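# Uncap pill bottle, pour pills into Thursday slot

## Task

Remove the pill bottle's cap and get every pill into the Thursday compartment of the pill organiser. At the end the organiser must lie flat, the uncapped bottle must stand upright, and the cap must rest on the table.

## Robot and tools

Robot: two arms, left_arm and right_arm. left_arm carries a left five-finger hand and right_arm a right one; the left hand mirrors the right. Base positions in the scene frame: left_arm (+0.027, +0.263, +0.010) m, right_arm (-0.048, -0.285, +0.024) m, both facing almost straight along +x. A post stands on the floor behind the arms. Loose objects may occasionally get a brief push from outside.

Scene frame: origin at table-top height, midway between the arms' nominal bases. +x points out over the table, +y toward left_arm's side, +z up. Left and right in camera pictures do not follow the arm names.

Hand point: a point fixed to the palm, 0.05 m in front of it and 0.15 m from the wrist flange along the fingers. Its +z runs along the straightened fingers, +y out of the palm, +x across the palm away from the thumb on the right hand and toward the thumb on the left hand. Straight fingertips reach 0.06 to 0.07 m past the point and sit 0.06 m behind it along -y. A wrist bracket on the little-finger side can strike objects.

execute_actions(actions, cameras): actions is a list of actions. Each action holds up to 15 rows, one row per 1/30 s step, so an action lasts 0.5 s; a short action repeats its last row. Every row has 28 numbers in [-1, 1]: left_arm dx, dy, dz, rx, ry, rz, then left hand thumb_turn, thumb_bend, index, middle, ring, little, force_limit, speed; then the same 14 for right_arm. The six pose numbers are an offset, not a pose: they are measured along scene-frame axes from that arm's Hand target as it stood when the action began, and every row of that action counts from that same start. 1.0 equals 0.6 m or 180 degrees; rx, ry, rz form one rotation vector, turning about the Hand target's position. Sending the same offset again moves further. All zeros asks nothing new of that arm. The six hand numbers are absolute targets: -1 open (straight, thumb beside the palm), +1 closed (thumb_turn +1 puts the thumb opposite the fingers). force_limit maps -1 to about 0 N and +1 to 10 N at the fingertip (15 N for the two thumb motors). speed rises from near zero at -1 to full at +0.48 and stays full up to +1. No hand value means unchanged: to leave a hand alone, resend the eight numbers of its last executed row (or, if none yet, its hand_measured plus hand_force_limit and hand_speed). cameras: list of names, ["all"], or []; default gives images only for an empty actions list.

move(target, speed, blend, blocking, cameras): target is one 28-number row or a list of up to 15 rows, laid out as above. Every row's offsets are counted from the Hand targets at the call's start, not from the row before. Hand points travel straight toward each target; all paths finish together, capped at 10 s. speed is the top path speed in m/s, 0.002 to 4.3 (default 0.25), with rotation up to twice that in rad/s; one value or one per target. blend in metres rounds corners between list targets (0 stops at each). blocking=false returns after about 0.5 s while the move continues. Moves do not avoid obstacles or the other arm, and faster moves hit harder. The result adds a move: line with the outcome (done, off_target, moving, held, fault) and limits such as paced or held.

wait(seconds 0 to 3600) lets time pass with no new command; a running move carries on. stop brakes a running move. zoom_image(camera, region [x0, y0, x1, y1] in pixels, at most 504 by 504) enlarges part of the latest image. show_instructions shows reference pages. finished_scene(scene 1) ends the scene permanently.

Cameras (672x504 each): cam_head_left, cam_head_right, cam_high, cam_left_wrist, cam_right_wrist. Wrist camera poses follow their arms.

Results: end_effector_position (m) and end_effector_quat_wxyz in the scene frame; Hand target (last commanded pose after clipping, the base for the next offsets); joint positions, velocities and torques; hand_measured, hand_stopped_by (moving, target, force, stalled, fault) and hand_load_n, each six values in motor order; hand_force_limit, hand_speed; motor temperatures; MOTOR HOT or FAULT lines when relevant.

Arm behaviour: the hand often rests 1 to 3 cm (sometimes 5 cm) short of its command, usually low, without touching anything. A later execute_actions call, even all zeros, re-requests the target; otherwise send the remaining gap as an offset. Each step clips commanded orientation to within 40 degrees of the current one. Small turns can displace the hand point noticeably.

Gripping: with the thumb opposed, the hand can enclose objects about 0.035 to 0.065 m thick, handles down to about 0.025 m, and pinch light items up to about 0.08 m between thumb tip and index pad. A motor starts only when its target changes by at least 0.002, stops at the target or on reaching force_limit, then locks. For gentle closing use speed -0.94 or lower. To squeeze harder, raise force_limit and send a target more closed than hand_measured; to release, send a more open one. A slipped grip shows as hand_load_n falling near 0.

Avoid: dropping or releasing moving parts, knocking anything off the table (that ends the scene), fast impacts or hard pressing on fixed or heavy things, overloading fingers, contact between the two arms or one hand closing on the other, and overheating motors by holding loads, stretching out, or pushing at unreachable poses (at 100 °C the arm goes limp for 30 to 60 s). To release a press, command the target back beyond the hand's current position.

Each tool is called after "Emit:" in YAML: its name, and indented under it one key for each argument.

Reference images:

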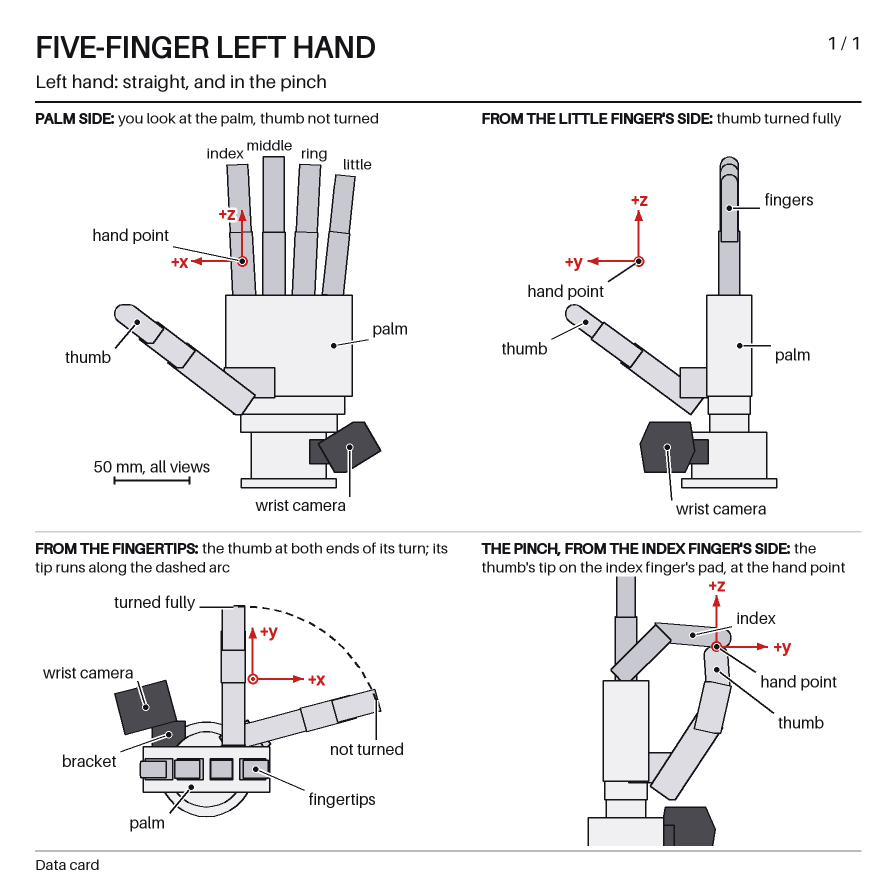

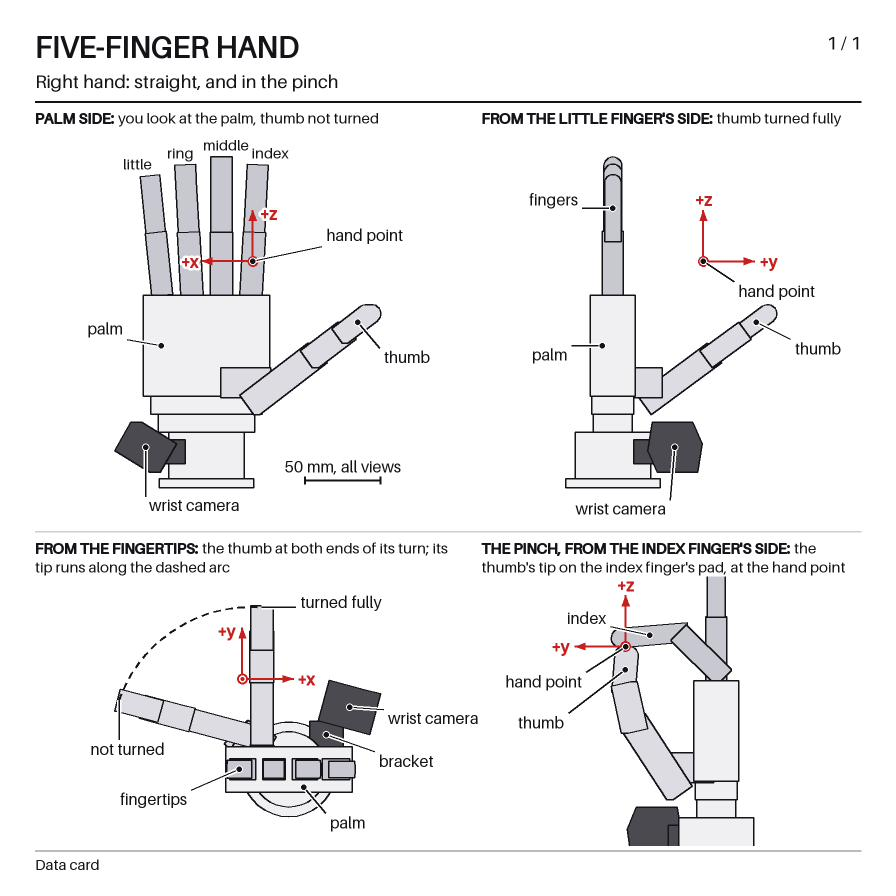

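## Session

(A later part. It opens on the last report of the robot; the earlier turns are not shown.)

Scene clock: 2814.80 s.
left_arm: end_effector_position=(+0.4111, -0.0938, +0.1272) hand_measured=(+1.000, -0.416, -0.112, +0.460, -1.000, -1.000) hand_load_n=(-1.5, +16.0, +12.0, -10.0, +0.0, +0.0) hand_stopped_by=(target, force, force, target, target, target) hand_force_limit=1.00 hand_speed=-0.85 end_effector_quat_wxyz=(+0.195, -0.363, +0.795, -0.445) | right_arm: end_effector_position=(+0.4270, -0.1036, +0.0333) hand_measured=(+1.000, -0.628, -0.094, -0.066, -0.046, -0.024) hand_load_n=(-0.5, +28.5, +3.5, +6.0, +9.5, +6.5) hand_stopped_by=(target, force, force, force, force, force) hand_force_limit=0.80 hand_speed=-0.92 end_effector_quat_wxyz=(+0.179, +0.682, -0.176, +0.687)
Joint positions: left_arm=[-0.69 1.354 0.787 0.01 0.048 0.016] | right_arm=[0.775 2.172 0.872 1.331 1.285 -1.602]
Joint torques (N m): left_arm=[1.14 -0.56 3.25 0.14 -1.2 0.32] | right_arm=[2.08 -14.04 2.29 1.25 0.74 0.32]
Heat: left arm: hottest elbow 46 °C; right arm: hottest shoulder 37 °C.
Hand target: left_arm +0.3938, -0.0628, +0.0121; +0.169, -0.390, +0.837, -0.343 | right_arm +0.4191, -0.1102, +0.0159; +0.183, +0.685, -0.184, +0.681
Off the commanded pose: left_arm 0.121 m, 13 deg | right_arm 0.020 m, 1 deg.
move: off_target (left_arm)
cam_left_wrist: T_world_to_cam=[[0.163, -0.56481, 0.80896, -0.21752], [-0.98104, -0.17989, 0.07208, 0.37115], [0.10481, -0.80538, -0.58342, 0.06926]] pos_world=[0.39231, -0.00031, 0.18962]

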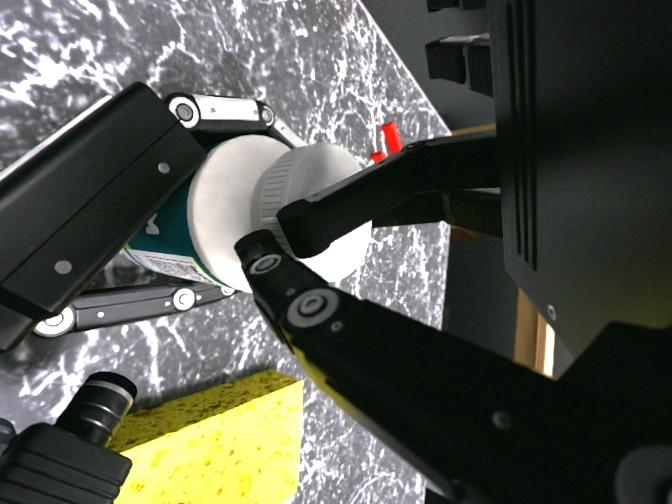

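Emit:
move:
  target:
    - [0.003,-0.003,0,0.0084,-0.0081,0.0555,1,0.25,0.1,0.46,-1,-1,1,-0.85,0,0,0,0,0,0,1,0.5,0.6,0.6,0.6,0.5,0.8,-0.92]
    - [0.006,-0.006,0,0.0169,-0.0162,0.1111,1,0.25,0.1,0.46,-1,-1,1,-0.85,0,0,0,0,0,0,1,0.5,0.6,0.6,0.6,0.5,0.8,-0.92]
  speed: 0.1
  blend: 0.003
  cameras: ["cam_left_wrist"]

Scene clock: 2819.73 s.
left_arm: end_effector_position=(+0.4134, -0.0988, +0.1357) hand_measured=(+1.000, -0.416, -0.112, +0.460, -1.000, -1.000) hand_load_n=(-1.0, +15.5, +13.0, -8.5, +0.0, +0.0) hand_stopped_by=(target, force, force, target, target, target) hand_force_limit=1.00 hand_speed=-0.85 end_effector_quat_wxyz=(+0.254, -0.464, +0.733, -0.428) | right_arm: end_effector_position=(+0.4267, -0.1048, +0.0333) hand_measured=(+1.000, -0.628, -0.094, -0.066, -0.046, -0.024) hand_load_n=(+0.0, +27.5, +5.0, +6.0, +7.5, +4.0) hand_stopped_by=(target, force, force, force, force, force) hand_force_limit=0.80 hand_speed=-0.92 end_effector_quat_wxyz=(+0.180, +0.681, -0.178, +0.687)
Joint positions: left_arm=[-0.786 1.338 0.783 0.006 -0.256 -0.183] | right_arm=[0.773 2.172 0.872 1.331 1.289 -1.602]
Joint torques (N m): left_arm=[0.85 -8.06 9.8 1.25 0.04 0.21] | right_arm=[2.2 -14.1 2.3 1.24 0.58 0.32]
Heat: left arm: hottest elbow 45 °C; right arm: hottest shoulder 37 °C.
Hand target: left_arm +0.4141, -0.0967, +0.1283; +0.254, -0.463, +0.737, -0.421 (not the last commanded pose) | right_arm +0.4192, -0.1103, +0.0159; +0.183, +0.685, -0.184, +0.681
Off the commanded pose: left_arm 0.129 m, 17 deg | right_arm 0.020 m, 1 deg.
move: held (left_arm; a check stopped the path); path passed 1 of 2 targets; limits=held
pose unreachable (left arm): on one or more control steps of this call, first in action 0 (counted from 0), this arm could not follow its commanded pose, so it was not sent that pose on those steps. It may still have moved: this result reports where it is.
cause: moving toward the commanded pose would bring a part of the arm too close to another arm (a part of this arm just beyond joint 6 (wrist roll) and a part of the right arm just beyond its joint 4 (wrist pitch), where that arm would come to rest).
cam_left_wrist: T_world_to_cam=[[0.29017, -0.48276, 0.82629, -0.27442], [-0.90078, -0.4293, 0.06551, 0.3149], [0.3231, -0.76331, -0.55943, -0.01939]] pos_world=[0.36955, -0.01209, 0.19527]

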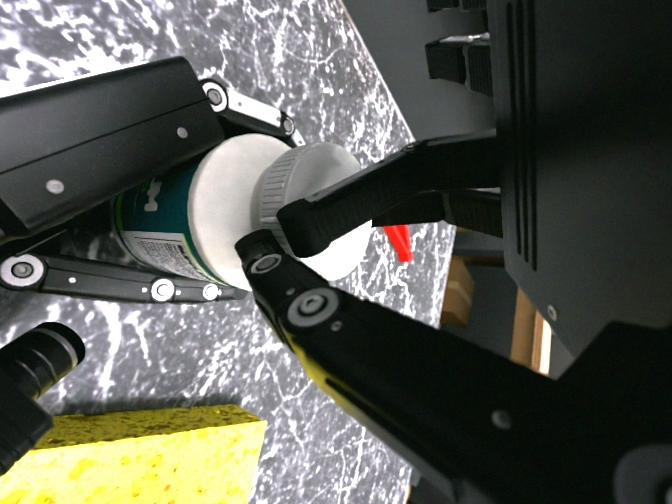

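Emit:
move:
  target:
    - [-0.003,0.005,0,0,0,-0.0833,1,0.25,0.1,0.46,-1,-1,1,-0.85,0,0,0,0,0,0,1,0.5,0.6,0.6,0.6,0.5,0.8,-0.92]
  speed: 0.1
  cameras: ["cam_left_wrist"]

Scene clock: 2823.83 s.
left_arm: end_effector_position=(+0.4068, -0.0989, +0.1362) hand_measured=(+1.000, -0.416, -0.112, +0.460, -1.000, -1.000) hand_load_n=(+0.0, +14.0, +14.0, -7.0, +0.0, +0.0) hand_stopped_by=(target, force, force, target, target, target) hand_force_limit=1.00 hand_speed=-0.85 end_effector_quat_wxyz=(+0.195, -0.363, +0.789, -0.455) | right_arm: end_effector_position=(+0.4258, -0.1057, +0.0335) hand_measured=(+1.000, -0.628, -0.094, -0.066, -0.046, -0.024) hand_load_n=(+0.0, +27.0, +6.0, +6.5, +6.0, +3.0) hand_stopped_by=(target, force, force, force, force, force) hand_force_limit=0.80 hand_speed=-0.92 end_effector_quat_wxyz=(+0.182, +0.680, -0.182, +0.687)
Joint positions: left_arm=[-0.703 1.336 0.783 0.017 0.043 -0.001] | right_arm=[0.773 2.171 0.872 1.331 1.297 -1.598]
Joint torques (N m): left_arm=[1.9 -7.94 9.63 1.74 0.38 0.29] | right_arm=[2.26 -13.98 2.26 1.14 0.25 0.31]
Heat: left arm: hottest elbow 45 °C; right arm: hottest shoulder 37 °C.
Hand target: left_arm +0.4123, -0.0937, +0.1282; +0.197, -0.363, +0.792, -0.450 | right_arm +0.4191, -0.1104, +0.0159; +0.183, +0.685, -0.184, +0.681
Off the commanded pose: left_arm 0.011 m, 1 deg | right_arm 0.019 m, 1 deg.
move: off_target (left_arm)
cam_left_wrist: T_world_to_cam=[[0.15608, -0.54671, 0.82265, -0.22429], [-0.98163, -0.17839, 0.06769, 0.36628], [0.10974, -0.8181, -0.56451, 0.06491]] pos_world=[0.38744, -0.00417, 0.19636]

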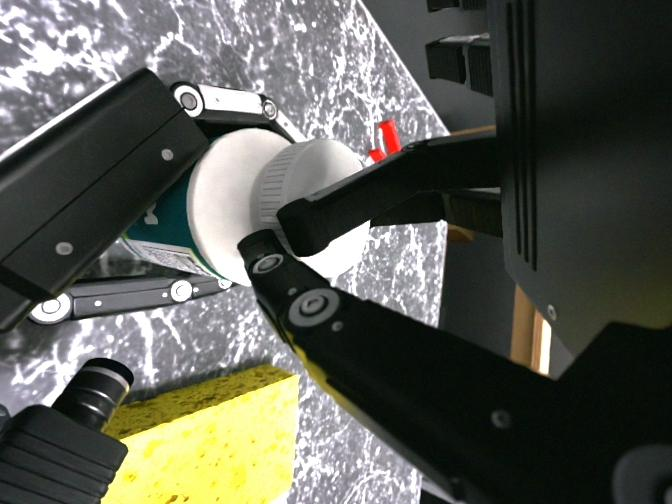

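Emit:
move:
  target:
    - [-0.005,0.008,0,0,0,-0.0833,1,0.25,0.1,0.46,-1,-1,1,-0.85,0,0,0,0,0,0,1,0.5,0.6,0.6,0.6,0.5,0.8,-0.92]
  speed: 0.1
  cameras: ["cam_left_wrist"]

Scene clock: 2828.03 s.
left_arm: end_effector_position=(+0.3972, -0.0942, +0.1357) hand_measured=(+1.000, -0.416, -0.112, +0.460, -1.000, -1.000) hand_load_n=(+0.0, +8.0, +7.5, -4.0, +0.0, +0.0) hand_stopped_by=(target, force, force, target, target, target) hand_force_limit=1.00 hand_speed=-0.85 end_effector_quat_wxyz=(+0.136, -0.250, +0.827, -0.485) | right_arm: end_effector_position=(+0.4253, -0.1062, +0.0340) hand_measured=(+1.000, -0.628, -0.094, -0.066, -0.046, -0.024) hand_load_n=(+0.0, +27.0, +6.5, +6.5, +5.5, +2.0) hand_stopped_by=(target, force, force, force, force, force) hand_force_limit=0.80 hand_speed=-0.92 end_effector_quat_wxyz=(+0.184, +0.680, -0.181, +0.686)
Joint positions: left_arm=[-0.619 1.35 0.79 0.009 0.349 0.186] | right_arm=[0.773 2.171 0.872 1.331 1.299 -1.603]
Joint torques (N m): left_arm=[2.26 -6.95 11.96 0.4 0.19 0.28] | right_arm=[2.2 -13.92 2.28 1.18 0.14 0.34]
Heat: left arm: hottest elbow 46 °C; right arm: hottest shoulder 37 °C.
Hand target: left_arm +0.4094, -0.0889, +0.1284; +0.137, -0.257, +0.832, -0.472 | right_arm +0.4191, -0.1104, +0.0159; +0.183, +0.685, -0.184, +0.681
Off the commanded pose: left_arm 0.015 m, 2 deg | right_arm 0.020 m, 1 deg.
move: off_target (left_arm)
cam_left_wrist: T_world_to_cam=[[-0.00969, -0.55623, 0.83097, -0.15607], [-0.99432, 0.09345, 0.05097, 0.39064], [-0.10601, -0.82576, -0.55398, 0.15309]] pos_world=[0.40314, 0.0031, 0.19459]

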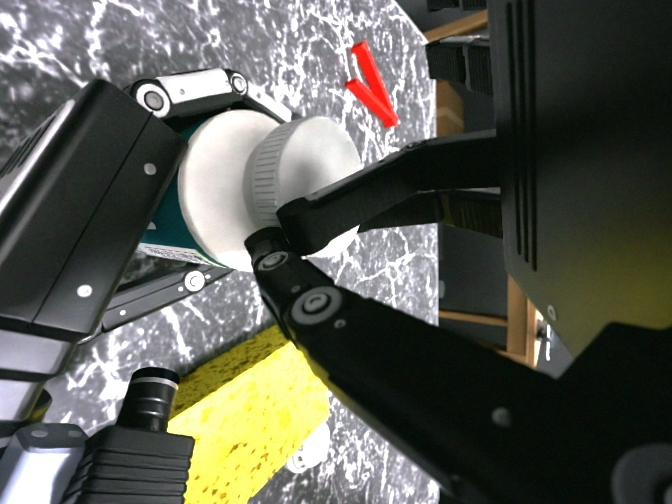

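Emit:
move:
  target:
    - [0.002,0.002,0.012,0,0,0,1,-0.68,-0.4,-0.42,-1,-1,-0.5,-0.4,0,0,0,0,0,0,1,0.5,0.6,0.6,0.6,0.5,0.8,-0.92]
    - [0.018,-0.04,0.1,0,0,-0.2556,1,-0.68,-0.4,-0.42,-1,-1,-0.5,-0.4,0,0,0,0,0,0,1,0.5,0.6,0.6,0.6,0.5,0.8,-0.92]
    - [0.018,0.009,0.075,0,0,-0.2556,1,-0.68,-0.4,-0.42,-1,-1,-0.5,-0.4,0,0,0,0,0,0,1,0.5,0.6,0.6,0.6,0.5,0.8,-0.92]
  speed: 0.15
  cameras: ["cam_left_wrist"]

Emit:
zoom_image:
  camera: "cam_left_wrist"
  region: [200, 80, 450, 330]

Scene clock: 2841.63 s.
left_arm: end_effector_position=(+0.4175, -0.0865, +0.1720) hand_measured=(+1.000, -0.680, -0.400, -0.420, -1.000, -1.000) hand_load_n=(+0.0, +0.0, +0.0, +0.0, +0.0, +0.0) hand_stopped_by=(target, target, target, target, target, target) hand_force_limit=-0.50 hand_speed=-0.40 end_effector_quat_wxyz=(-0.059, +0.090, +0.867, -0.487) | right_arm: end_effector_position=(+0.4255, -0.1071, +0.0339) hand_measured=(+1.000, -0.628, -0.094, -0.066, -0.046, -0.024) hand_load_n=(+0.0, +27.0, +6.0, +6.0, +6.0, +2.5) hand_stopped_by=(target, force, force, force, force, force) hand_force_limit=0.80 hand_speed=-0.92 end_effector_quat_wxyz=(+0.183, +0.679, -0.185, +0.686)
Joint positions: left_arm=[-0.478 1.641 1.319 -0.88 0.981 1.117] | right_arm=[0.772 2.17 0.872 1.331 1.301 -1.597]
Joint torques (N m): left_arm=[1.2 -12.86 10.26 0.1 0.97 0.21] | right_arm=[2.32 -13.92 2.25 1.11 0.05 0.3]
Heat: left arm: hottest elbow 47 °C; right arm: hottest shoulder 37 °C.
Hand target: left_arm +0.4200, -0.0835, +0.1733; -0.059, +0.089, +0.866, -0.488 | right_arm +0.4192, -0.1104, +0.0160; +0.183, +0.684, -0.184, +0.681
Off the commanded pose: left_arm 0.004 m, 0 deg | right_arm 0.019 m, 1 deg.
move: done
cam_left_wrist: T_world_to_cam=[[-0.40974, -0.40876, 0.81549, 0.0008], [-0.63318, 0.77099, 0.06832, 0.31316], [-0.65666, -0.48836, -0.57472, 0.44437]] pos_world=[0.49041, -0.02411, 0.23334]

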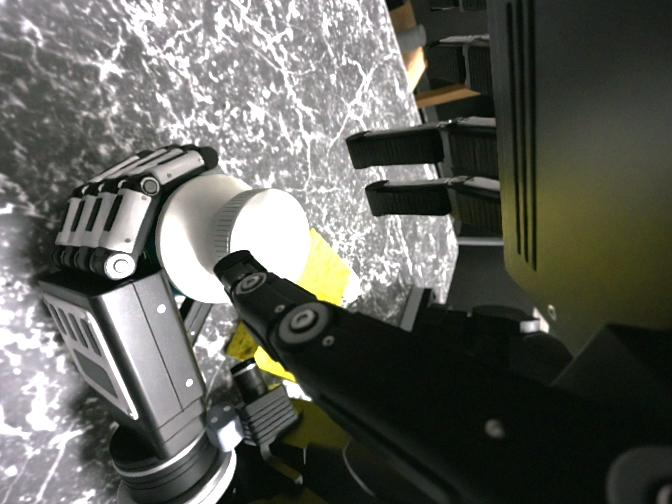

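Scaled by 2.016 from the camera's image (finer frame: 960x720).

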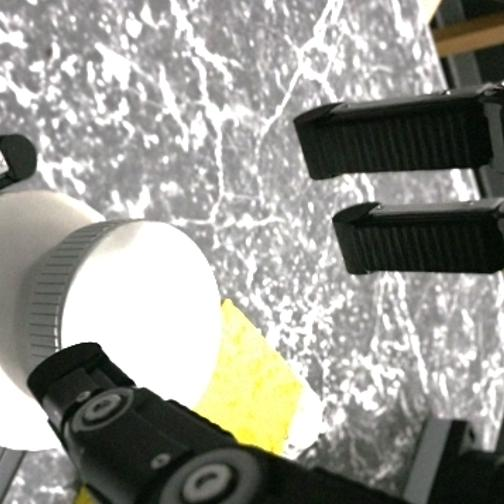

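Emit:
move:
  target:
    - [-0.0177,0.0252,-0.02,0,0,0,1,-0.68,-0.4,-0.42,-1,-1,-0.5,-0.4,0,0,0,0,0,0,1,0.5,0.6,0.6,0.6,0.5,0.8,-0.92]
  speed: 0.1
  cameras: ["cam_left_wrist"]

Emit:
zoom_image:
  camera: "cam_left_wrist"
  region: [200, 80, 450, 330]

Scene clock: 2851.23 s.
left_arm: end_effector_position=(+0.4041, -0.0731, +0.1527) hand_measured=(+1.000, -0.680, -0.400, -0.420, -1.000, -1.000) hand_load_n=(+0.0, +0.0, +0.0, +0.0, +0.0, +0.0) hand_stopped_by=(target, target, target, target, target, target) hand_force_limit=-0.50 hand_speed=-0.40 end_effector_quat_wxyz=(-0.072, +0.086, +0.869, -0.483) | right_arm: end_effector_position=(+0.4255, -0.1071, +0.0339) hand_measured=(+1.000, -0.628, -0.094, -0.066, -0.046, -0.024) hand_load_n=(+0.0, +27.0, +6.5, +6.0, +5.5, +2.5) hand_stopped_by=(target, force, force, force, force, force) hand_force_limit=0.80 hand_speed=-0.92 end_effector_quat_wxyz=(+0.183, +0.679, -0.185, +0.686)
Joint positions: left_arm=[-0.466 1.633 1.259 -0.88 0.987 1.149] | right_arm=[0.772 2.17 0.872 1.331 1.301 -1.597]
Joint torques (N m): left_arm=[1.79 -13.86 9.73 0.46 0.98 0.22] | right_arm=[2.37 -13.92 2.25 1.1 0.05 0.3]
Heat: left arm: hottest elbow 47 °C; right arm: hottest shoulder 37 °C.
Hand target: left_arm +0.4095, -0.0684, +0.1613; -0.059, +0.089, +0.866, -0.488 | right_arm +0.4192, -0.1104, +0.0160; +0.183, +0.684, -0.184, +0.681
Off the commanded pose: left_arm 0.011 m, 2 deg | right_arm 0.019 m, 1 deg.
move: off_target (left_arm)
cam_left_wrist: T_world_to_cam=[[-0.39338, -0.41562, 0.82007, 0.00872], [-0.62639, 0.77408, 0.09184, 0.28956], [-0.67297, -0.47755, -0.56485, 0.43691]] pos_world=[0.47884, -0.01187, 0.21305]

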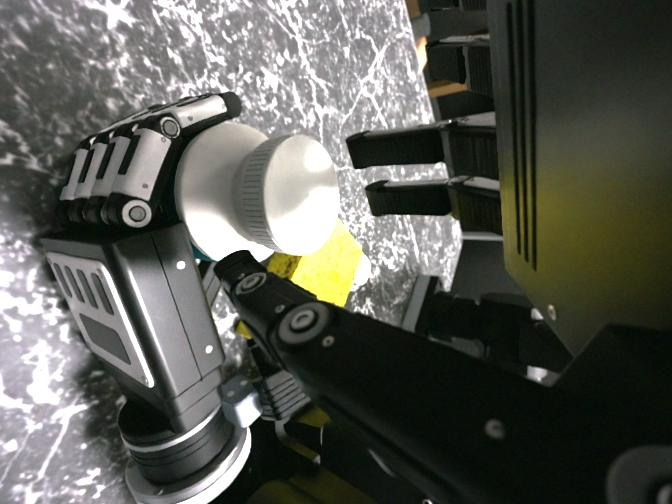

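Scaled by 2.016 from the camera's image (finer frame: 960x720).

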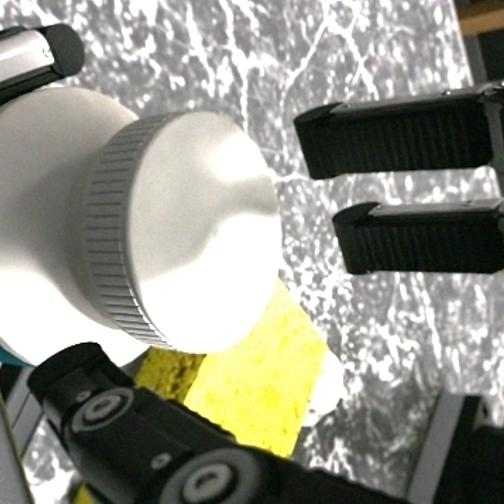

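Emit:
move:
  target:
    - [0,0,0,0,0,0,1,-0.68,-0.4,0.46,-1,-1,-0.5,-0.4,0,0,0,0,0,0,1,0.5,0.6,0.6,0.6,0.5,0.8,-0.92]
    - [0.005,-0.002,-0.041,0,0,0,1,-0.68,-0.4,0.46,-1,-1,-0.5,-0.4,0,0,0,0,0,0,1,0.5,0.6,0.6,0.6,0.5,0.8,-0.92]
  speed: 0.06
  cameras: ["cam_left_wrist"]

Emit:
zoom_image:
  camera: "cam_left_wrist"
  region: [200, 80, 450, 330]

Scene clock: 2859.27 s.
left_arm: end_effector_position=(+0.4050, -0.0735, +0.1404) hand_measured=(+1.000, -0.680, -0.400, +0.460, -1.000, -1.000) hand_load_n=(+0.0, +0.0, +0.0, +0.0, +0.0, +0.0) hand_stopped_by=(target, target, target, target, target, target) hand_force_limit=-0.50 hand_speed=-0.40 end_effector_quat_wxyz=(-0.065, +0.091, +0.867, -0.485) | right_arm: end_effector_position=(+0.4255, -0.1071, +0.0339) hand_measured=(+1.000, -0.628, -0.094, -0.066, -0.046, -0.024) hand_load_n=(-0.5, +27.0, +6.5, +6.0, +6.0, +2.5) hand_stopped_by=(target, force, force, force, force, force) hand_force_limit=0.80 hand_speed=-0.92 end_effector_quat_wxyz=(+0.183, +0.679, -0.185, +0.686)
Joint positions: left_arm=[-0.466 1.64 1.233 -0.832 0.987 1.151] | right_arm=[0.772 2.17 0.872 1.331 1.301 -1.597]
Joint torques (N m): left_arm=[1.79 -12.16 9.44 0.91 0.97 0.21] | right_arm=[2.37 -13.92 2.26 1.1 0.05 0.3]
Heat: left arm: hottest elbow 46 °C; right arm: hottest shoulder 37 °C.
Hand target: left_arm +0.4125, -0.0696, +0.1367; -0.059, +0.089, +0.866, -0.488 | right_arm +0.4192, -0.1104, +0.0160; +0.183, +0.684, -0.184, +0.681
Off the commanded pose: left_arm 0.009 m, 1 deg | right_arm 0.019 m, 1 deg.
move: done
cam_left_wrist: T_world_to_cam=[[-0.40603, -0.40931, 0.81707, 0.02494], [-0.62662, 0.7755, 0.0771, 0.29384], [-0.6652, -0.48069, -0.57136, 0.42788]] pos_world=[0.47888, -0.01199, 0.20144]

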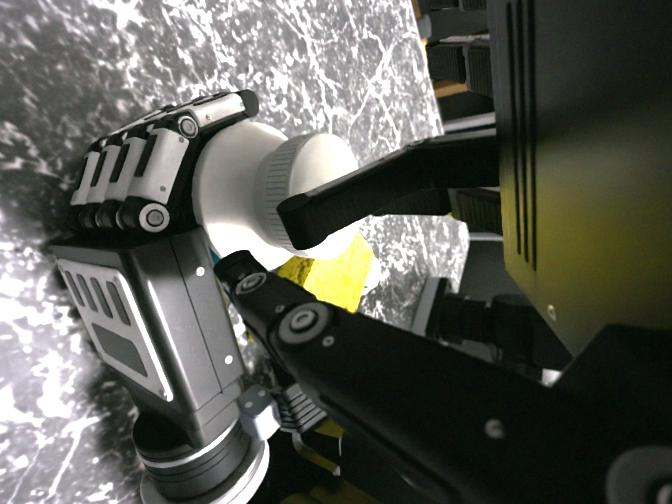

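Scaled by 2.016 from the camera's image (finer frame: 960x720).

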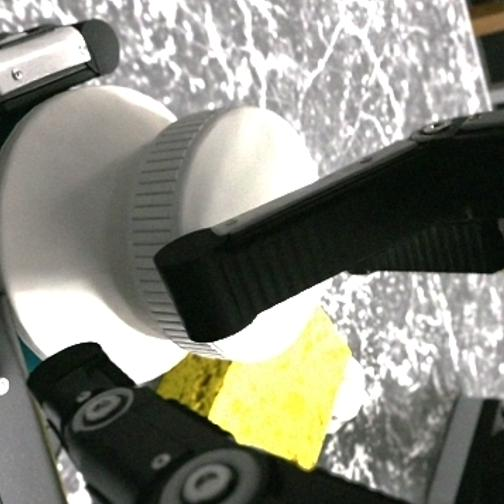

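Emit:
move:
  target:
    - [0.0047,-0.0058,-0.006,0,0,0,1,-0.68,-0.4,0.46,-1,-1,-0.5,-0.4,0,0,0,0,0,0,1,0.5,0.6,0.6,0.6,0.5,0.8,-0.92]
    - [0.0047,-0.0058,-0.006,0,0,0,1,0.25,0.1,0.46,-1,-1,1,-0.85,0,0,0,0,0,0,1,0.5,0.6,0.6,0.6,0.5,0.8,-0.92]
  speed: 0.06
  cameras: ["cam_left_wrist"]

Emit:
zoom_image:
  camera: "cam_left_wrist"
  region: [200, 80, 450, 330]

Scene clock: 2866.73 s.
left_arm: end_effector_position=(+0.4063, -0.0764, +0.1357) hand_measured=(+1.000, -0.408, -0.114, +0.460, -1.000, -1.000) hand_load_n=(+0.5, +14.5, +15.0, -1.5, +0.0, +0.0) hand_stopped_by=(target, force, force, target, target, target) hand_force_limit=1.00 hand_speed=-0.85 end_effector_quat_wxyz=(-0.069, +0.091, +0.864, -0.490) | right_arm: end_effector_position=(+0.4263, -0.1037, +0.0342) hand_measured=(+1.000, -0.628, -0.094, -0.066, -0.046, -0.024) hand_load_n=(+0.0, +26.5, +7.0, +6.5, +5.5, +2.5) hand_stopped_by=(target, force, force, force, force, force) hand_force_limit=0.80 hand_speed=-0.92 end_effector_quat_wxyz=(+0.180, +0.681, -0.177, +0.687)
Joint positions: left_arm=[-0.466 1.655 1.233 -0.818 1.001 1.149] | right_arm=[0.776 2.17 0.872 1.331 1.29 -1.604]
Joint torques (N m): left_arm=[1.44 -12.4 9.84 0.84 0.43 0.17] | right_arm=[2.02 -13.8 2.3 1.25 0.56 0.33]
Heat: left arm: hottest elbow 46 °C; right arm: hottest shoulder 37 °C.
Hand target: left_arm +0.4153, -0.0731, +0.1331; -0.059, +0.089, +0.866, -0.488 | right_arm +0.4192, -0.1104, +0.0159; +0.183, +0.685, -0.184, +0.681
Off the commanded pose: left_arm 0.010 m, 1 deg | right_arm 0.021 m, 1 deg.
move: done
cam_left_wrist: T_world_to_cam=[[-0.40088, -0.39884, 0.82475, 0.0258], [-0.62344, 0.77842, 0.07341, 0.29665], [-0.67128, -0.48475, -0.56071, 0.4254]] pos_world=[0.48085, -0.01442, 0.19546]

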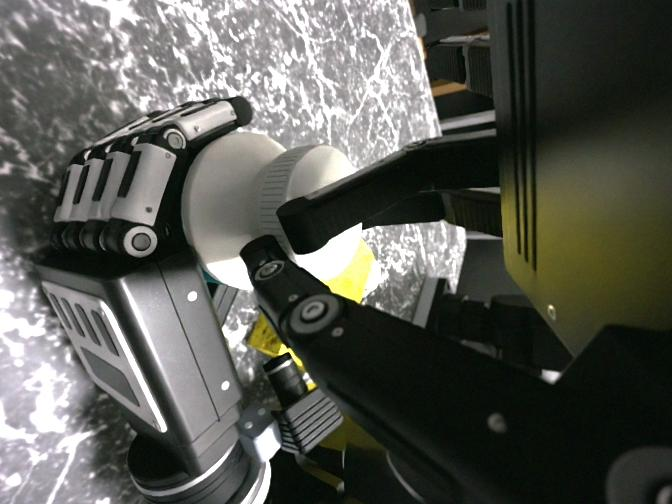

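Scaled by 2.016 from the camera's image (finer frame: 960x720).

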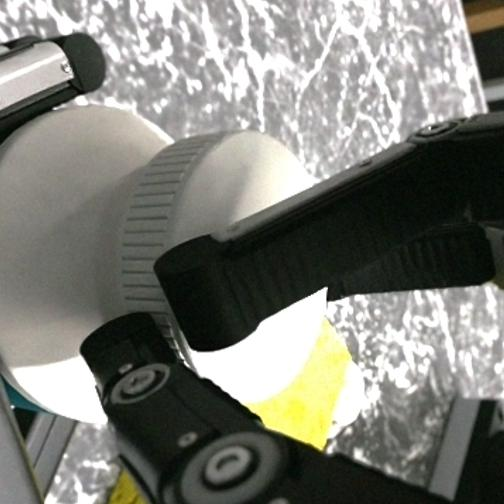

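Emit:
move:
  target:
    - [-0.006,0.0075,-0.065,0.015,0.0156,0,1,0.25,0.1,0.46,-1,-1,1,-0.85,0,0,0,0,0,0,1,0.5,0.6,0.6,0.6,0.5,0.8,-0.92]
    - [-0.014,0.018,-0.13,0.0299,0.0312,0,1,0.25,0.1,0.46,-1,-1,1,-0.85,0,0,0,0,0,0,1,0.5,0.6,0.6,0.6,0.5,0.8,-0.92]
  speed: 0.04
  cameras: ["cam_left_wrist"]

Scene clock: 2871.77 s.
left_arm: end_effector_position=(+0.4059, -0.0762, +0.1308) hand_measured=(+1.000, -0.408, -0.114, +0.460, -1.000, -1.000) hand_load_n=(+0.0, +13.5, +16.0, -4.0, +0.0, +0.0) hand_stopped_by=(target, force, force, target, target, target) hand_force_limit=1.00 hand_speed=-0.85 end_effector_quat_wxyz=(-0.074, +0.086, +0.866, -0.488) | right_arm: end_effector_position=(+0.4263, -0.1037, +0.0338) hand_measured=(+1.000, -0.628, -0.094, -0.066, -0.046, -0.024) hand_load_n=(+0.0, +27.5, +5.5, +6.5, +7.0, +3.5) hand_stopped_by=(target, force, force, force, force, force) hand_force_limit=0.80 hand_speed=-0.92 end_effector_quat_wxyz=(+0.178, +0.681, -0.180, +0.688)
Joint positions: left_arm=[-0.466 1.665 1.232 -0.818 1 1.144] | right_arm=[0.776 2.17 0.872 1.331 1.29 -1.598]
Joint torques (N m): left_arm=[1.44 -5.48 5.86 0.98 -1.05 0.47] | right_arm=[2.02 -13.92 2.28 1.18 0.53 0.3]
Heat: left arm: hottest elbow 46 °C; right arm: hottest shoulder 37 °C.
Hand target: left_arm +0.4069, -0.0622, +0.0551; -0.105, +0.062, +0.884, -0.451 | right_arm +0.4191, -0.1104, +0.0159; +0.183, +0.685, -0.184, +0.681
Off the commanded pose: left_arm 0.077 m, 7 deg | right_arm 0.020 m, 1 deg.
move: off_target (left_arm)
cam_left_wrist: T_world_to_cam=[[-0.38916, -0.40566, 0.82704, 0.02424], [-0.6248, 0.77597, 0.08661, 0.29523], [-0.67689, -0.48302, -0.55544, 0.42433]] pos_world=[0.48112, -0.0143, 0.19007]

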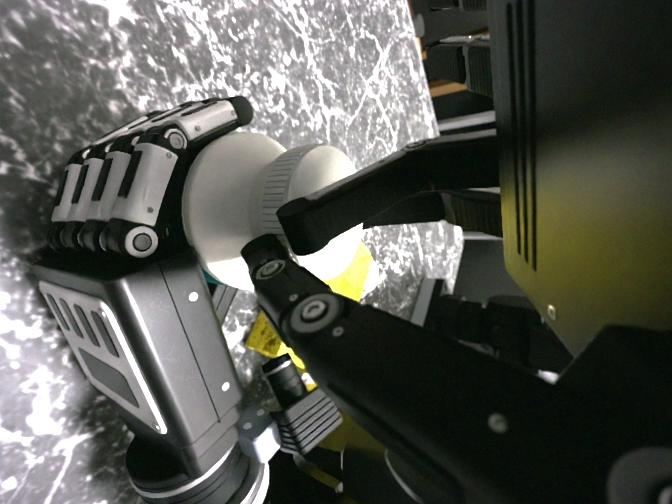

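Emit:
move:
  target:
    - [-0.003,0.005,-0.075,0.015,0.016,0,1,0.25,0.1,0.46,-1,-1,1,-0.85,0,0,0,0,0,0,1,0.5,0.6,0.6,0.6,0.5,0.8,-0.92]
    - [-0.002,0,-0.075,0.0232,0.0082,0.0556,1,0.25,0.1,0.46,-1,-1,1,-0.85,0,0,0,0,0,0,1,0.5,0.6,0.6,0.6,0.5,0.8,-0.92]
  speed: [0.04, 0.1]
  cameras: ["cam_left_wrist"]

Scene clock: 2882.70 s.
left_arm: end_effector_position=(+0.4090, -0.0794, +0.1261) hand_measured=(+1.000, -0.408, -0.114, +0.460, -1.000, -1.000) hand_load_n=(+0.0, +13.5, +16.0, -10.0, +0.0, +0.0) hand_stopped_by=(target, force, force, target, target, target) hand_force_limit=1.00 hand_speed=-0.85 end_effector_quat_wxyz=(-0.051, -0.003, +0.870, -0.491) | right_arm: end_effector_position=(+0.4266, -0.1034, +0.0333) hand_measured=(+1.000, -0.628, -0.094, -0.066, -0.046, -0.024) hand_load_n=(-0.5, +28.5, +3.0, +5.5, +9.5, +7.0) hand_stopped_by=(target, force, force, force, force, force) hand_force_limit=0.80 hand_speed=-0.92 end_effector_quat_wxyz=(+0.178, +0.681, -0.178, +0.688)
Joint positions: left_arm=[-0.466 1.614 1.131 -0.568 0.939 0.847] | right_arm=[0.776 2.172 0.872 1.331 1.287 -1.599]
Joint torques (N m): left_arm=[0.44 -2.43 2.97 1.52 -2.61 0.89] | right_arm=[2.02 -14.04 2.29 1.22 0.67 0.3]
Heat: left arm: hottest elbow 45 °C; right arm: hottest shoulder 37 °C.
Hand target: left_arm +0.4057, -0.0624, +0.0101; -0.079, -0.025, +0.901, -0.427 | right_arm +0.4191, -0.1103, +0.0160; +0.183, +0.684, -0.184, +0.681
Off the commanded pose: left_arm 0.117 m, 9 deg | right_arm 0.020 m, 1 deg.
move: off_target (left_arm)
cam_left_wrist: T_world_to_cam=[[-0.27198, -0.47119, 0.83905, -0.02663], [-0.74687, 0.65317, 0.12471, 0.3355], [-0.60681, -0.59274, -0.52957, 0.38146]] pos_world=[0.47481, -0.00558, 0.18252]

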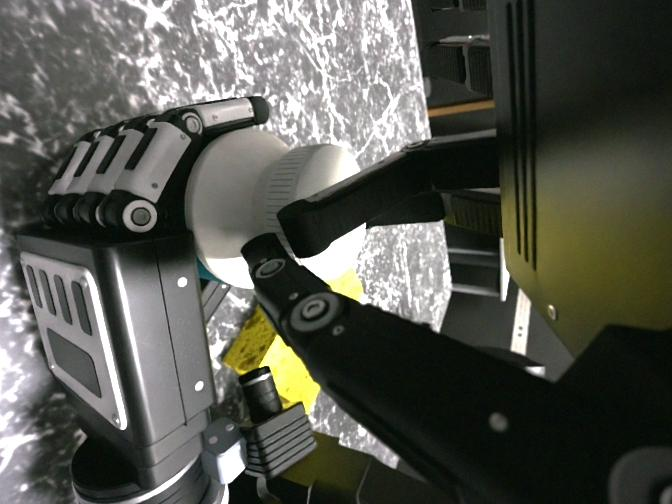

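Emit:
move:
  target:
    - [0.001,-0.005,0,0.0082,-0.0078,0.0556,1,0.25,0.1,0.46,-1,-1,1,-0.85,0,0,0,0,0,0,1,0.5,0.6,0.6,0.6,0.5,0.8,-0.92]
    - [0.002,-0.0105,0,0.0164,-0.0156,0.1111,1,0.25,0.1,0.46,-1,-1,1,-0.85,0,0,0,0,0,0,1,0.5,0.6,0.6,0.6,0.5,0.8,-0.92]
  speed: 0.1
  blend: 0.003
  cameras: ["cam_left_wrist"]

Scene clock: 2888.43 s.
left_arm: end_effector_position=(+0.4116, -0.0887, +0.1271) hand_measured=(+1.000, -0.408, -0.114, +0.462, -1.000, -1.000) hand_load_n=(+0.0, +14.5, +15.0, -11.0, -0.5, +0.0) hand_stopped_by=(target, force, force, target, target, target) hand_force_limit=1.00 hand_speed=-0.85 end_effector_quat_wxyz=(+0.042, -0.146, +0.859, -0.489) | right_arm: end_effector_position=(+0.4282, -0.1063, +0.0328) hand_measured=(+1.000, -0.628, -0.094, -0.066, -0.046, -0.024) hand_load_n=(-1.5, +29.0, +2.0, +5.5, +10.5, +8.0) hand_stopped_by=(target, force, force, force, force, force) hand_force_limit=0.80 hand_speed=-0.92 end_effector_quat_wxyz=(+0.179, +0.681, -0.179, +0.687)
Joint positions: left_arm=[-0.517 1.485 0.94 -0.179 0.674 0.421] | right_arm=[0.769 2.173 0.872 1.331 1.285 -1.597]
Joint torques (N m): left_arm=[0.62 -0.97 3.49 1.11 -2.43 0.89] | right_arm=[2.55 -14.1 2.28 1.21 0.76 0.29]
Motor temperatures (°C): left_arm=[28 32 45 28 37 31] | right_arm=[27 37 31 32 31 28]
Heat: left arm: hottest elbow 45 °C; right arm: hottest shoulder 37 °C.
Hand target: left_arm +0.4071, -0.0687, +0.0102; +0.019, -0.172, +0.895, -0.411 | right_arm +0.4191, -0.1102, +0.0159; +0.183, +0.685, -0.183, +0.681
Off the commanded pose: left_arm 0.119 m, 11 deg | right_arm 0.020 m, 1 deg.
move: off_target (left_arm)
cam_left_wrist: T_world_to_cam=[[-0.11388, -0.54353, 0.83163, -0.10168], [-0.92495, 0.36354, 0.11094, 0.39274], [-0.36263, -0.75658, -0.54413, 0.26501]] pos_world=[0.44779, 0.00246, 0.18519]

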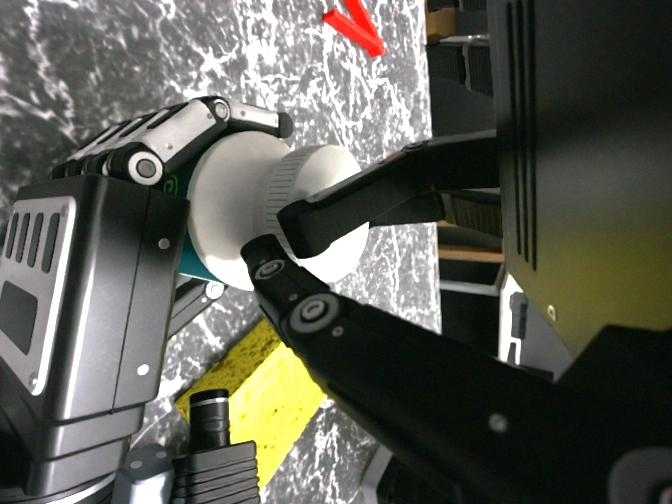

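Emit:
move:
  target:
    - [0.0,-0.004,0,0.0082,-0.0078,0.0556,1,0.25,0.1,0.46,-1,-1,1,-0.85,0,0,0,0,0,0,1,0.5,0.6,0.6,0.6,0.5,0.8,-0.92]
    - [0.001,-0.008,0,0.0164,-0.0156,0.1111,1,0.25,0.1,0.46,-1,-1,1,-0.85,0,0,0,0,0,0,1,0.5,0.6,0.6,0.6,0.5,0.8,-0.92]
    - [0.003,-0.011,0,0.0246,-0.0234,0.1667,1,0.25,0.1,0.46,-1,-1,1,-0.85,0,0,0,0,0,0,1,0.5,0.6,0.6,0.6,0.5,0.8,-0.92]
  speed: 0.1
  blend: 0.003
  cameras: ["cam_left_wrist"]

Scene clock: 2895.80 s.
left_arm: end_effector_position=(+0.4179, -0.1024, +0.1290) hand_measured=(+1.000, -0.408, -0.114, +0.462, -1.000, -1.000) hand_load_n=(+0.0, +16.0, +13.5, -12.5, +0.0, +0.0) hand_stopped_by=(target, force, force, target, target, target) hand_force_limit=1.00 hand_speed=-0.85 end_effector_quat_wxyz=(+0.181, -0.358, +0.790, -0.464) | right_arm: end_effector_position=(+0.4316, -0.1125, +0.0328) hand_measured=(+1.000, -0.628, -0.094, -0.066, -0.046, -0.024) hand_load_n=(-2.0, +29.0, +2.0, +5.5, +11.0, +9.0) hand_stopped_by=(target, force, force, force, force, force) hand_force_limit=0.80 hand_speed=-0.92 end_effector_quat_wxyz=(+0.182, +0.680, -0.183, +0.687)
Joint positions: left_arm=[-0.675 1.381 0.797 0.053 0.099 0.004] | right_arm=[0.754 2.173 0.872 1.331 1.279 -1.596]
Joint torques (N m): left_arm=[1.32 0.26 4 0.55 -1.48 0.52] | right_arm=[3.78 -14.1 2.28 1.22 0.97 0.27]
Heat: left arm: hottest elbow 44 °C; right arm: hottest shoulder 37 °C.
Hand target: left_arm +0.4088, -0.0752, +0.0101; +0.164, -0.382, +0.834, -0.364 | right_arm +0.4191, -0.1103, +0.0160; +0.183, +0.685, -0.184, +0.681
Off the commanded pose: left_arm 0.122 m, 13 deg | right_arm 0.021 m, 1 deg.
move: off_target (left_arm)
cam_left_wrist: T_world_to_cam=[[0.15214, -0.53194, 0.833, -0.22024], [-0.98471, -0.15395, 0.08154, 0.37904], [0.08486, -0.83267, -0.54723, 0.06347]] pos_world=[0.40137, -0.00595, 0.18729]

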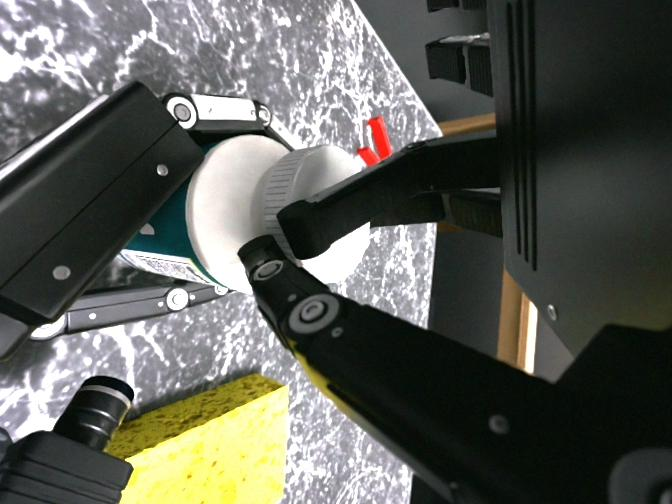

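Emit:
move:
  target:
    - [0.016,-0.020,0.2,-0.0449,-0.0472,0,1,0.25,0.1,0.46,-1,-1,1,-0.85,0,0,0,0,0,0,1,0.5,0.6,0.6,0.6,0.5,0.8,-0.92]
  speed: 0.06
  cameras: ["cam_left_wrist"]

Emit:
zoom_image:
  camera: "cam_left_wrist"
  region: [150, 80, 400, 330]

Scene clock: 2902.10 s.
left_arm: end_effector_position=(+0.4152, -0.0994, +0.1373) hand_measured=(+1.000, -0.408, -0.114, +0.462, -1.000, -1.000) hand_load_n=(+0.5, +13.5, +16.5, -7.0, +0.0, +0.0) hand_stopped_by=(target, force, force, target, target, target) hand_force_limit=1.00 hand_speed=-0.85 end_effector_quat_wxyz=(+0.185, -0.361, +0.788, -0.464) | right_arm: end_effector_position=(+0.4299, -0.1112, +0.0336) hand_measured=(+1.000, -0.628, -0.094, -0.066, -0.046, -0.024) hand_load_n=(+0.0, +27.5, +5.0, +6.0, +7.5, +4.5) hand_stopped_by=(target, force, force, force, force, force) hand_force_limit=0.80 hand_speed=-0.92 end_effector_quat_wxyz=(+0.187, +0.681, -0.178, +0.685)
Joint positions: left_arm=[-0.677 1.354 0.795 0.032 0.09 0.001] | right_arm=[0.759 2.173 0.872 1.331 1.284 -1.61]
Joint torques (N m): left_arm=[1.32 -9.41 9.18 0.8 -0.78 0.34] | right_arm=[3.43 -14.04 2.3 1.36 0.8 0.38]
Heat: left arm: hottest elbow 44 °C; right arm: hottest shoulder 37 °C.
Hand target: left_arm +0.4183, -0.0873, +0.1301; +0.198, -0.365, +0.792, -0.449 | right_arm +0.4191, -0.1103, +0.0160; +0.183, +0.684, -0.184, +0.681
Off the commanded pose: left_arm 0.015 m, 2 deg | right_arm 0.021 m, 1 deg.
move: off_target (left_arm)
cam_left_wrist: T_world_to_cam=[[0.15295, -0.53026, 0.83393, -0.22547], [-0.98379, -0.16164, 0.07766, 0.37557], [0.09362, -0.83229, -0.54638, 0.06705]] pos_world=[0.39769, -0.00305, 0.19549]

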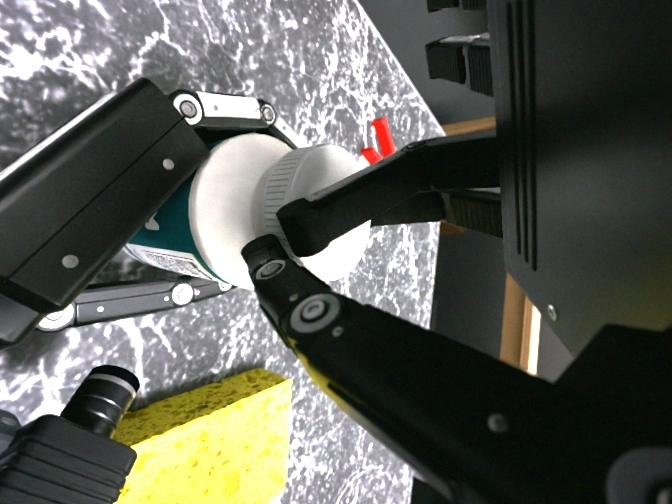

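Scaled by 2.016 from the camera's image (finer frame: 960x720).

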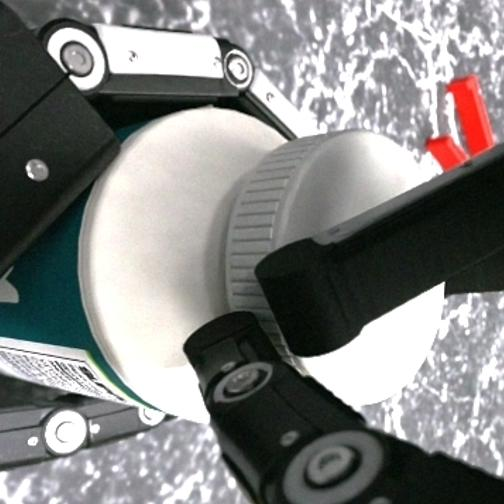

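Emit:
move:
  target:
    - [-0.003,0.006,0,0,0,-0.0833,1,0.25,0.1,0.46,-1,-1,1,-0.85,0,0,0,0,0,0,1,0.5,0.6,0.6,0.6,0.5,0.8,-0.92]
  speed: 0.1
  cameras: ["cam_left_wrist"]

Emit:
zoom_image:
  camera: "cam_left_wrist"
  region: [150, 80, 400, 330]

Scene clock: 2907.00 s.
left_arm: end_effector_position=(+0.4059, -0.0919, +0.1357) hand_measured=(+1.000, -0.408, -0.114, +0.462, -1.000, -1.000) hand_load_n=(+0.5, +12.5, +17.5, -5.5, +0.0, +0.0) hand_stopped_by=(target, force, force, target, target, target) hand_force_limit=1.00 hand_speed=-0.85 end_effector_quat_wxyz=(+0.136, -0.251, +0.828, -0.483) | right_arm: end_effector_position=(+0.4256, -0.1079, +0.0339) hand_measured=(+1.000, -0.628, -0.094, -0.066, -0.046, -0.024) hand_load_n=(+0.0, +27.0, +6.0, +6.0, +5.5, +2.0) hand_stopped_by=(target, force, force, force, force, force) hand_force_limit=0.80 hand_speed=-0.92 end_effector_quat_wxyz=(+0.188, +0.681, -0.180, +0.685)
Joint positions: left_arm=[-0.604 1.365 0.808 0 0.358 0.196] | right_arm=[0.77 2.172 0.872 1.331 1.3 -1.61]
Joint torques (N m): left_arm=[2.55 -8 11.62 0.23 0.33 0.29] | right_arm=[2.49 -13.92 2.29 1.29 0.12 0.39]
Heat: left arm: hottest elbow 44 °C; right arm: hottest shoulder 37 °C.
Hand target: left_arm +0.4166, -0.0837, +0.1302; +0.137, -0.258, +0.832, -0.471 | right_arm +0.4191, -0.1103, +0.0159; +0.183, +0.685, -0.184, +0.681
Off the commanded pose: left_arm 0.015 m, 2 deg | right_arm 0.019 m, 1 deg.
move: off_target (left_arm)
cam_left_wrist: T_world_to_cam=[[-0.00753, -0.56029, 0.82827, -0.15547], [-0.99454, 0.09042, 0.05212, 0.39876], [-0.1041, -0.82335, -0.55791, 0.15592]] pos_world=[0.41164, 0.00521, 0.19498]

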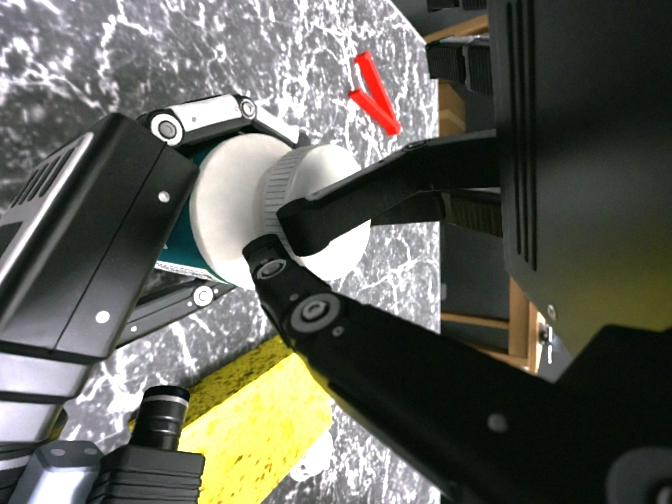

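Scaled by 2.016 from the camera's image (finer frame: 960x720).

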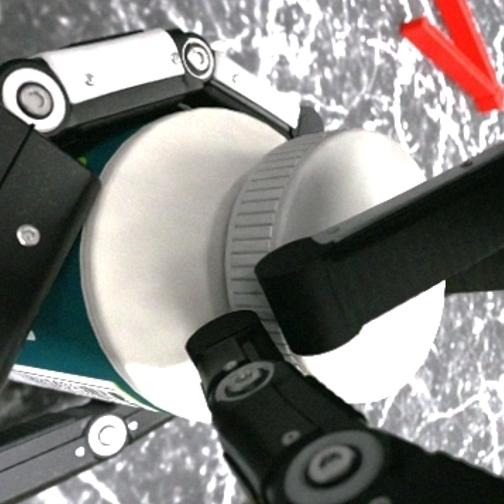

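Emit:
move:
  target:
    - [0.002,0.004,0.012,0,0,0,1,-0.68,-0.4,-0.42,-1,-1,-0.5,-0.4,0,0,0,0,0,0,1,0.5,0.6,0.6,0.6,0.5,0.8,-0.92]
    - [-0.003,-0.03,0.09,0,0,-0.2556,1,-0.68,-0.4,-0.42,-1,-1,-0.5,-0.4,0,0,0,0,0,0,1,0.5,0.6,0.6,0.6,0.5,0.8,-0.92]
    - [-0.0033,0.0102,0.055,0,0,-0.2556,1,-0.68,-0.4,0.46,-1,-1,-0.5,-0.4,0,0,0,0,0,0,1,0.5,0.6,0.6,0.6,0.5,0.8,-0.92]
    - [-0.0033,0.0102,0.01,0,0,-0.2556,1,-0.68,-0.4,0.46,-1,-1,-0.5,-0.4,0,0,0,0,0,0,1,0.5,0.6,0.6,0.6,0.5,0.8,-0.92]
  speed: 0.15
  cameras: ["cam_left_wrist"]

Scene clock: 2921.07 s.
left_arm: end_effector_position=(+0.4076, -0.0791, +0.1356) hand_measured=(+1.000, -0.680, -0.400, +0.460, -1.000, -1.000) hand_load_n=(+0.0, +0.0, +0.0, +0.0, -0.5, +0.0) hand_stopped_by=(target, target, target, target, target, target) hand_force_limit=-0.50 hand_speed=-0.40 end_effector_quat_wxyz=(-0.067, +0.085, +0.869, -0.483) | right_arm: end_effector_position=(+0.4257, -0.1086, +0.0339) hand_measured=(+1.000, -0.628, -0.094, -0.066, -0.046, -0.024) hand_load_n=(+0.0, +27.0, +6.0, +6.0, +6.0, +2.5) hand_stopped_by=(target, force, force, force, force, force) hand_force_limit=0.80 hand_speed=-0.92 end_effector_quat_wxyz=(+0.185, +0.679, -0.185, +0.686)
Joint positions: left_arm=[-0.474 1.656 1.238 -0.81 0.979 1.123] | right_arm=[0.769 2.17 0.872 1.331 1.302 -1.6]
Joint torques (N m): left_arm=[1.32 -12.86 9.69 0.94 0.93 0.21] | right_arm=[2.61 -13.92 2.26 1.14 -0.01 0.32]
Heat: left arm: hottest elbow 46 °C; right arm: hottest shoulder 37 °C.
Hand target: left_arm +0.4146, -0.0776, +0.1362; -0.057, +0.088, +0.867, -0.487 | right_arm +0.4192, -0.1103, +0.0160; +0.183, +0.684, -0.184, +0.681
Off the commanded pose: left_arm 0.007 m, 1 deg | right_arm 0.019 m, 1 deg.
move: done
cam_left_wrist: T_world_to_cam=[[-0.39578, -0.41826, 0.81757, 0.02272], [-0.63277, 0.76941, 0.0873, 0.3008], [-0.66556, -0.48278, -0.56917, 0.42391]] pos_world=[0.48146, -0.01728, 0.19644]

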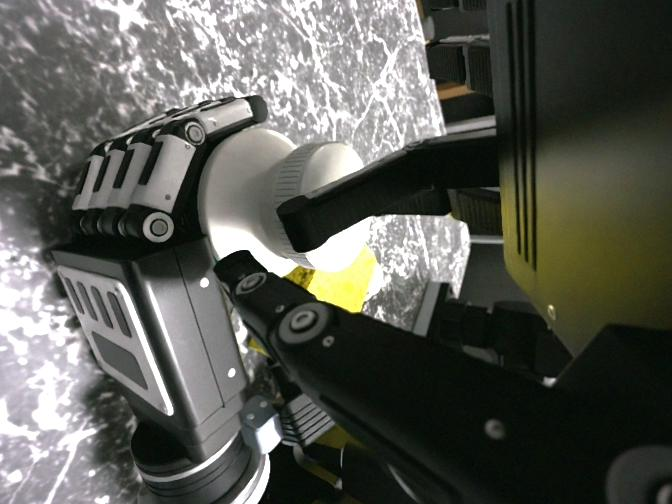

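Emit:
move:
  target:
    - [0,0,-0.004,0,0,0,1,-0.68,-0.4,0.46,-1,-1,-0.5,-0.4,0,0,0,0,0,0,1,0.5,0.6,0.6,0.6,0.5,0.8,-0.92]
    - [0,0,-0.004,0,0,0,1,0.25,0.1,0.46,-1,-1,1,-0.85,0,0,0,0,0,0,1,0.5,0.6,0.6,0.6,0.5,0.8,-0.92]
    - [-0.012,0.016,-0.134,0.0299,0.0312,0,1,0.25,0.1,0.46,-1,-1,1,-0.85,0,0,0,0,0,0,1,0.5,0.6,0.6,0.6,0.5,0.8,-0.92]
  speed: 0.05
  cameras: ["cam_left_wrist"]

Scene clock: 2928.70 s.
left_arm: end_effector_position=(+0.4076, -0.0807, +0.1311) hand_measured=(+1.000, -0.422, -0.114, +0.460, -1.000, -1.000) hand_load_n=(+0.0, +13.0, +17.0, -2.5, +0.0, +0.0) hand_stopped_by=(target, force, force, target, target, target) hand_force_limit=1.00 hand_speed=-0.85 end_effector_quat_wxyz=(-0.071, +0.084, +0.867, -0.486) | right_arm: end_effector_position=(+0.4263, -0.1059, +0.0337) hand_measured=(+1.000, -0.628, -0.094, -0.066, -0.046, -0.024) hand_load_n=(+0.0, +27.5, +5.0, +6.5, +7.5, +4.0) hand_stopped_by=(target, force, force, force, force, force) hand_force_limit=0.80 hand_speed=-0.92 end_effector_quat_wxyz=(+0.180, +0.680, -0.183, +0.687)
Joint positions: left_arm=[-0.474 1.667 1.236 -0.8 0.989 1.121] | right_arm=[0.772 2.17 0.872 1.331 1.295 -1.597]
Joint torques (N m): left_arm=[1.14 -5.48 5.94 0.92 -0.92 0.46] | right_arm=[2.32 -13.92 2.26 1.14 0.32 0.29]
Heat: left arm: hottest elbow 45 °C; right arm: hottest shoulder 37 °C.
Hand target: left_arm +0.4073, -0.0679, +0.0556; -0.104, +0.061, +0.885, -0.449 | right_arm +0.4191, -0.1102, +0.0160; +0.183, +0.685, -0.184, +0.681
Off the commanded pose: left_arm 0.076 m, 7 deg | right_arm 0.020 m, 1 deg.
move: off_target (left_arm)
cam_left_wrist: T_world_to_cam=[[-0.38948, -0.41201, 0.82375, 0.02282], [-0.63016, 0.77147, 0.08791, 0.30138], [-0.67171, -0.48486, -0.5601, 0.4218]] pos_world=[0.48213, -0.01859, 0.19096]

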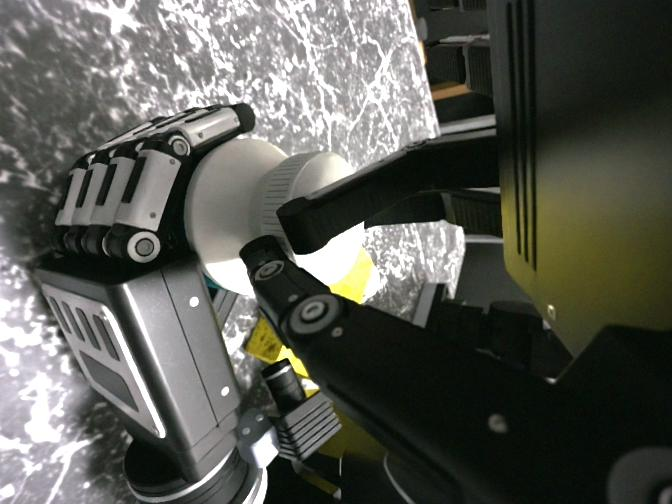

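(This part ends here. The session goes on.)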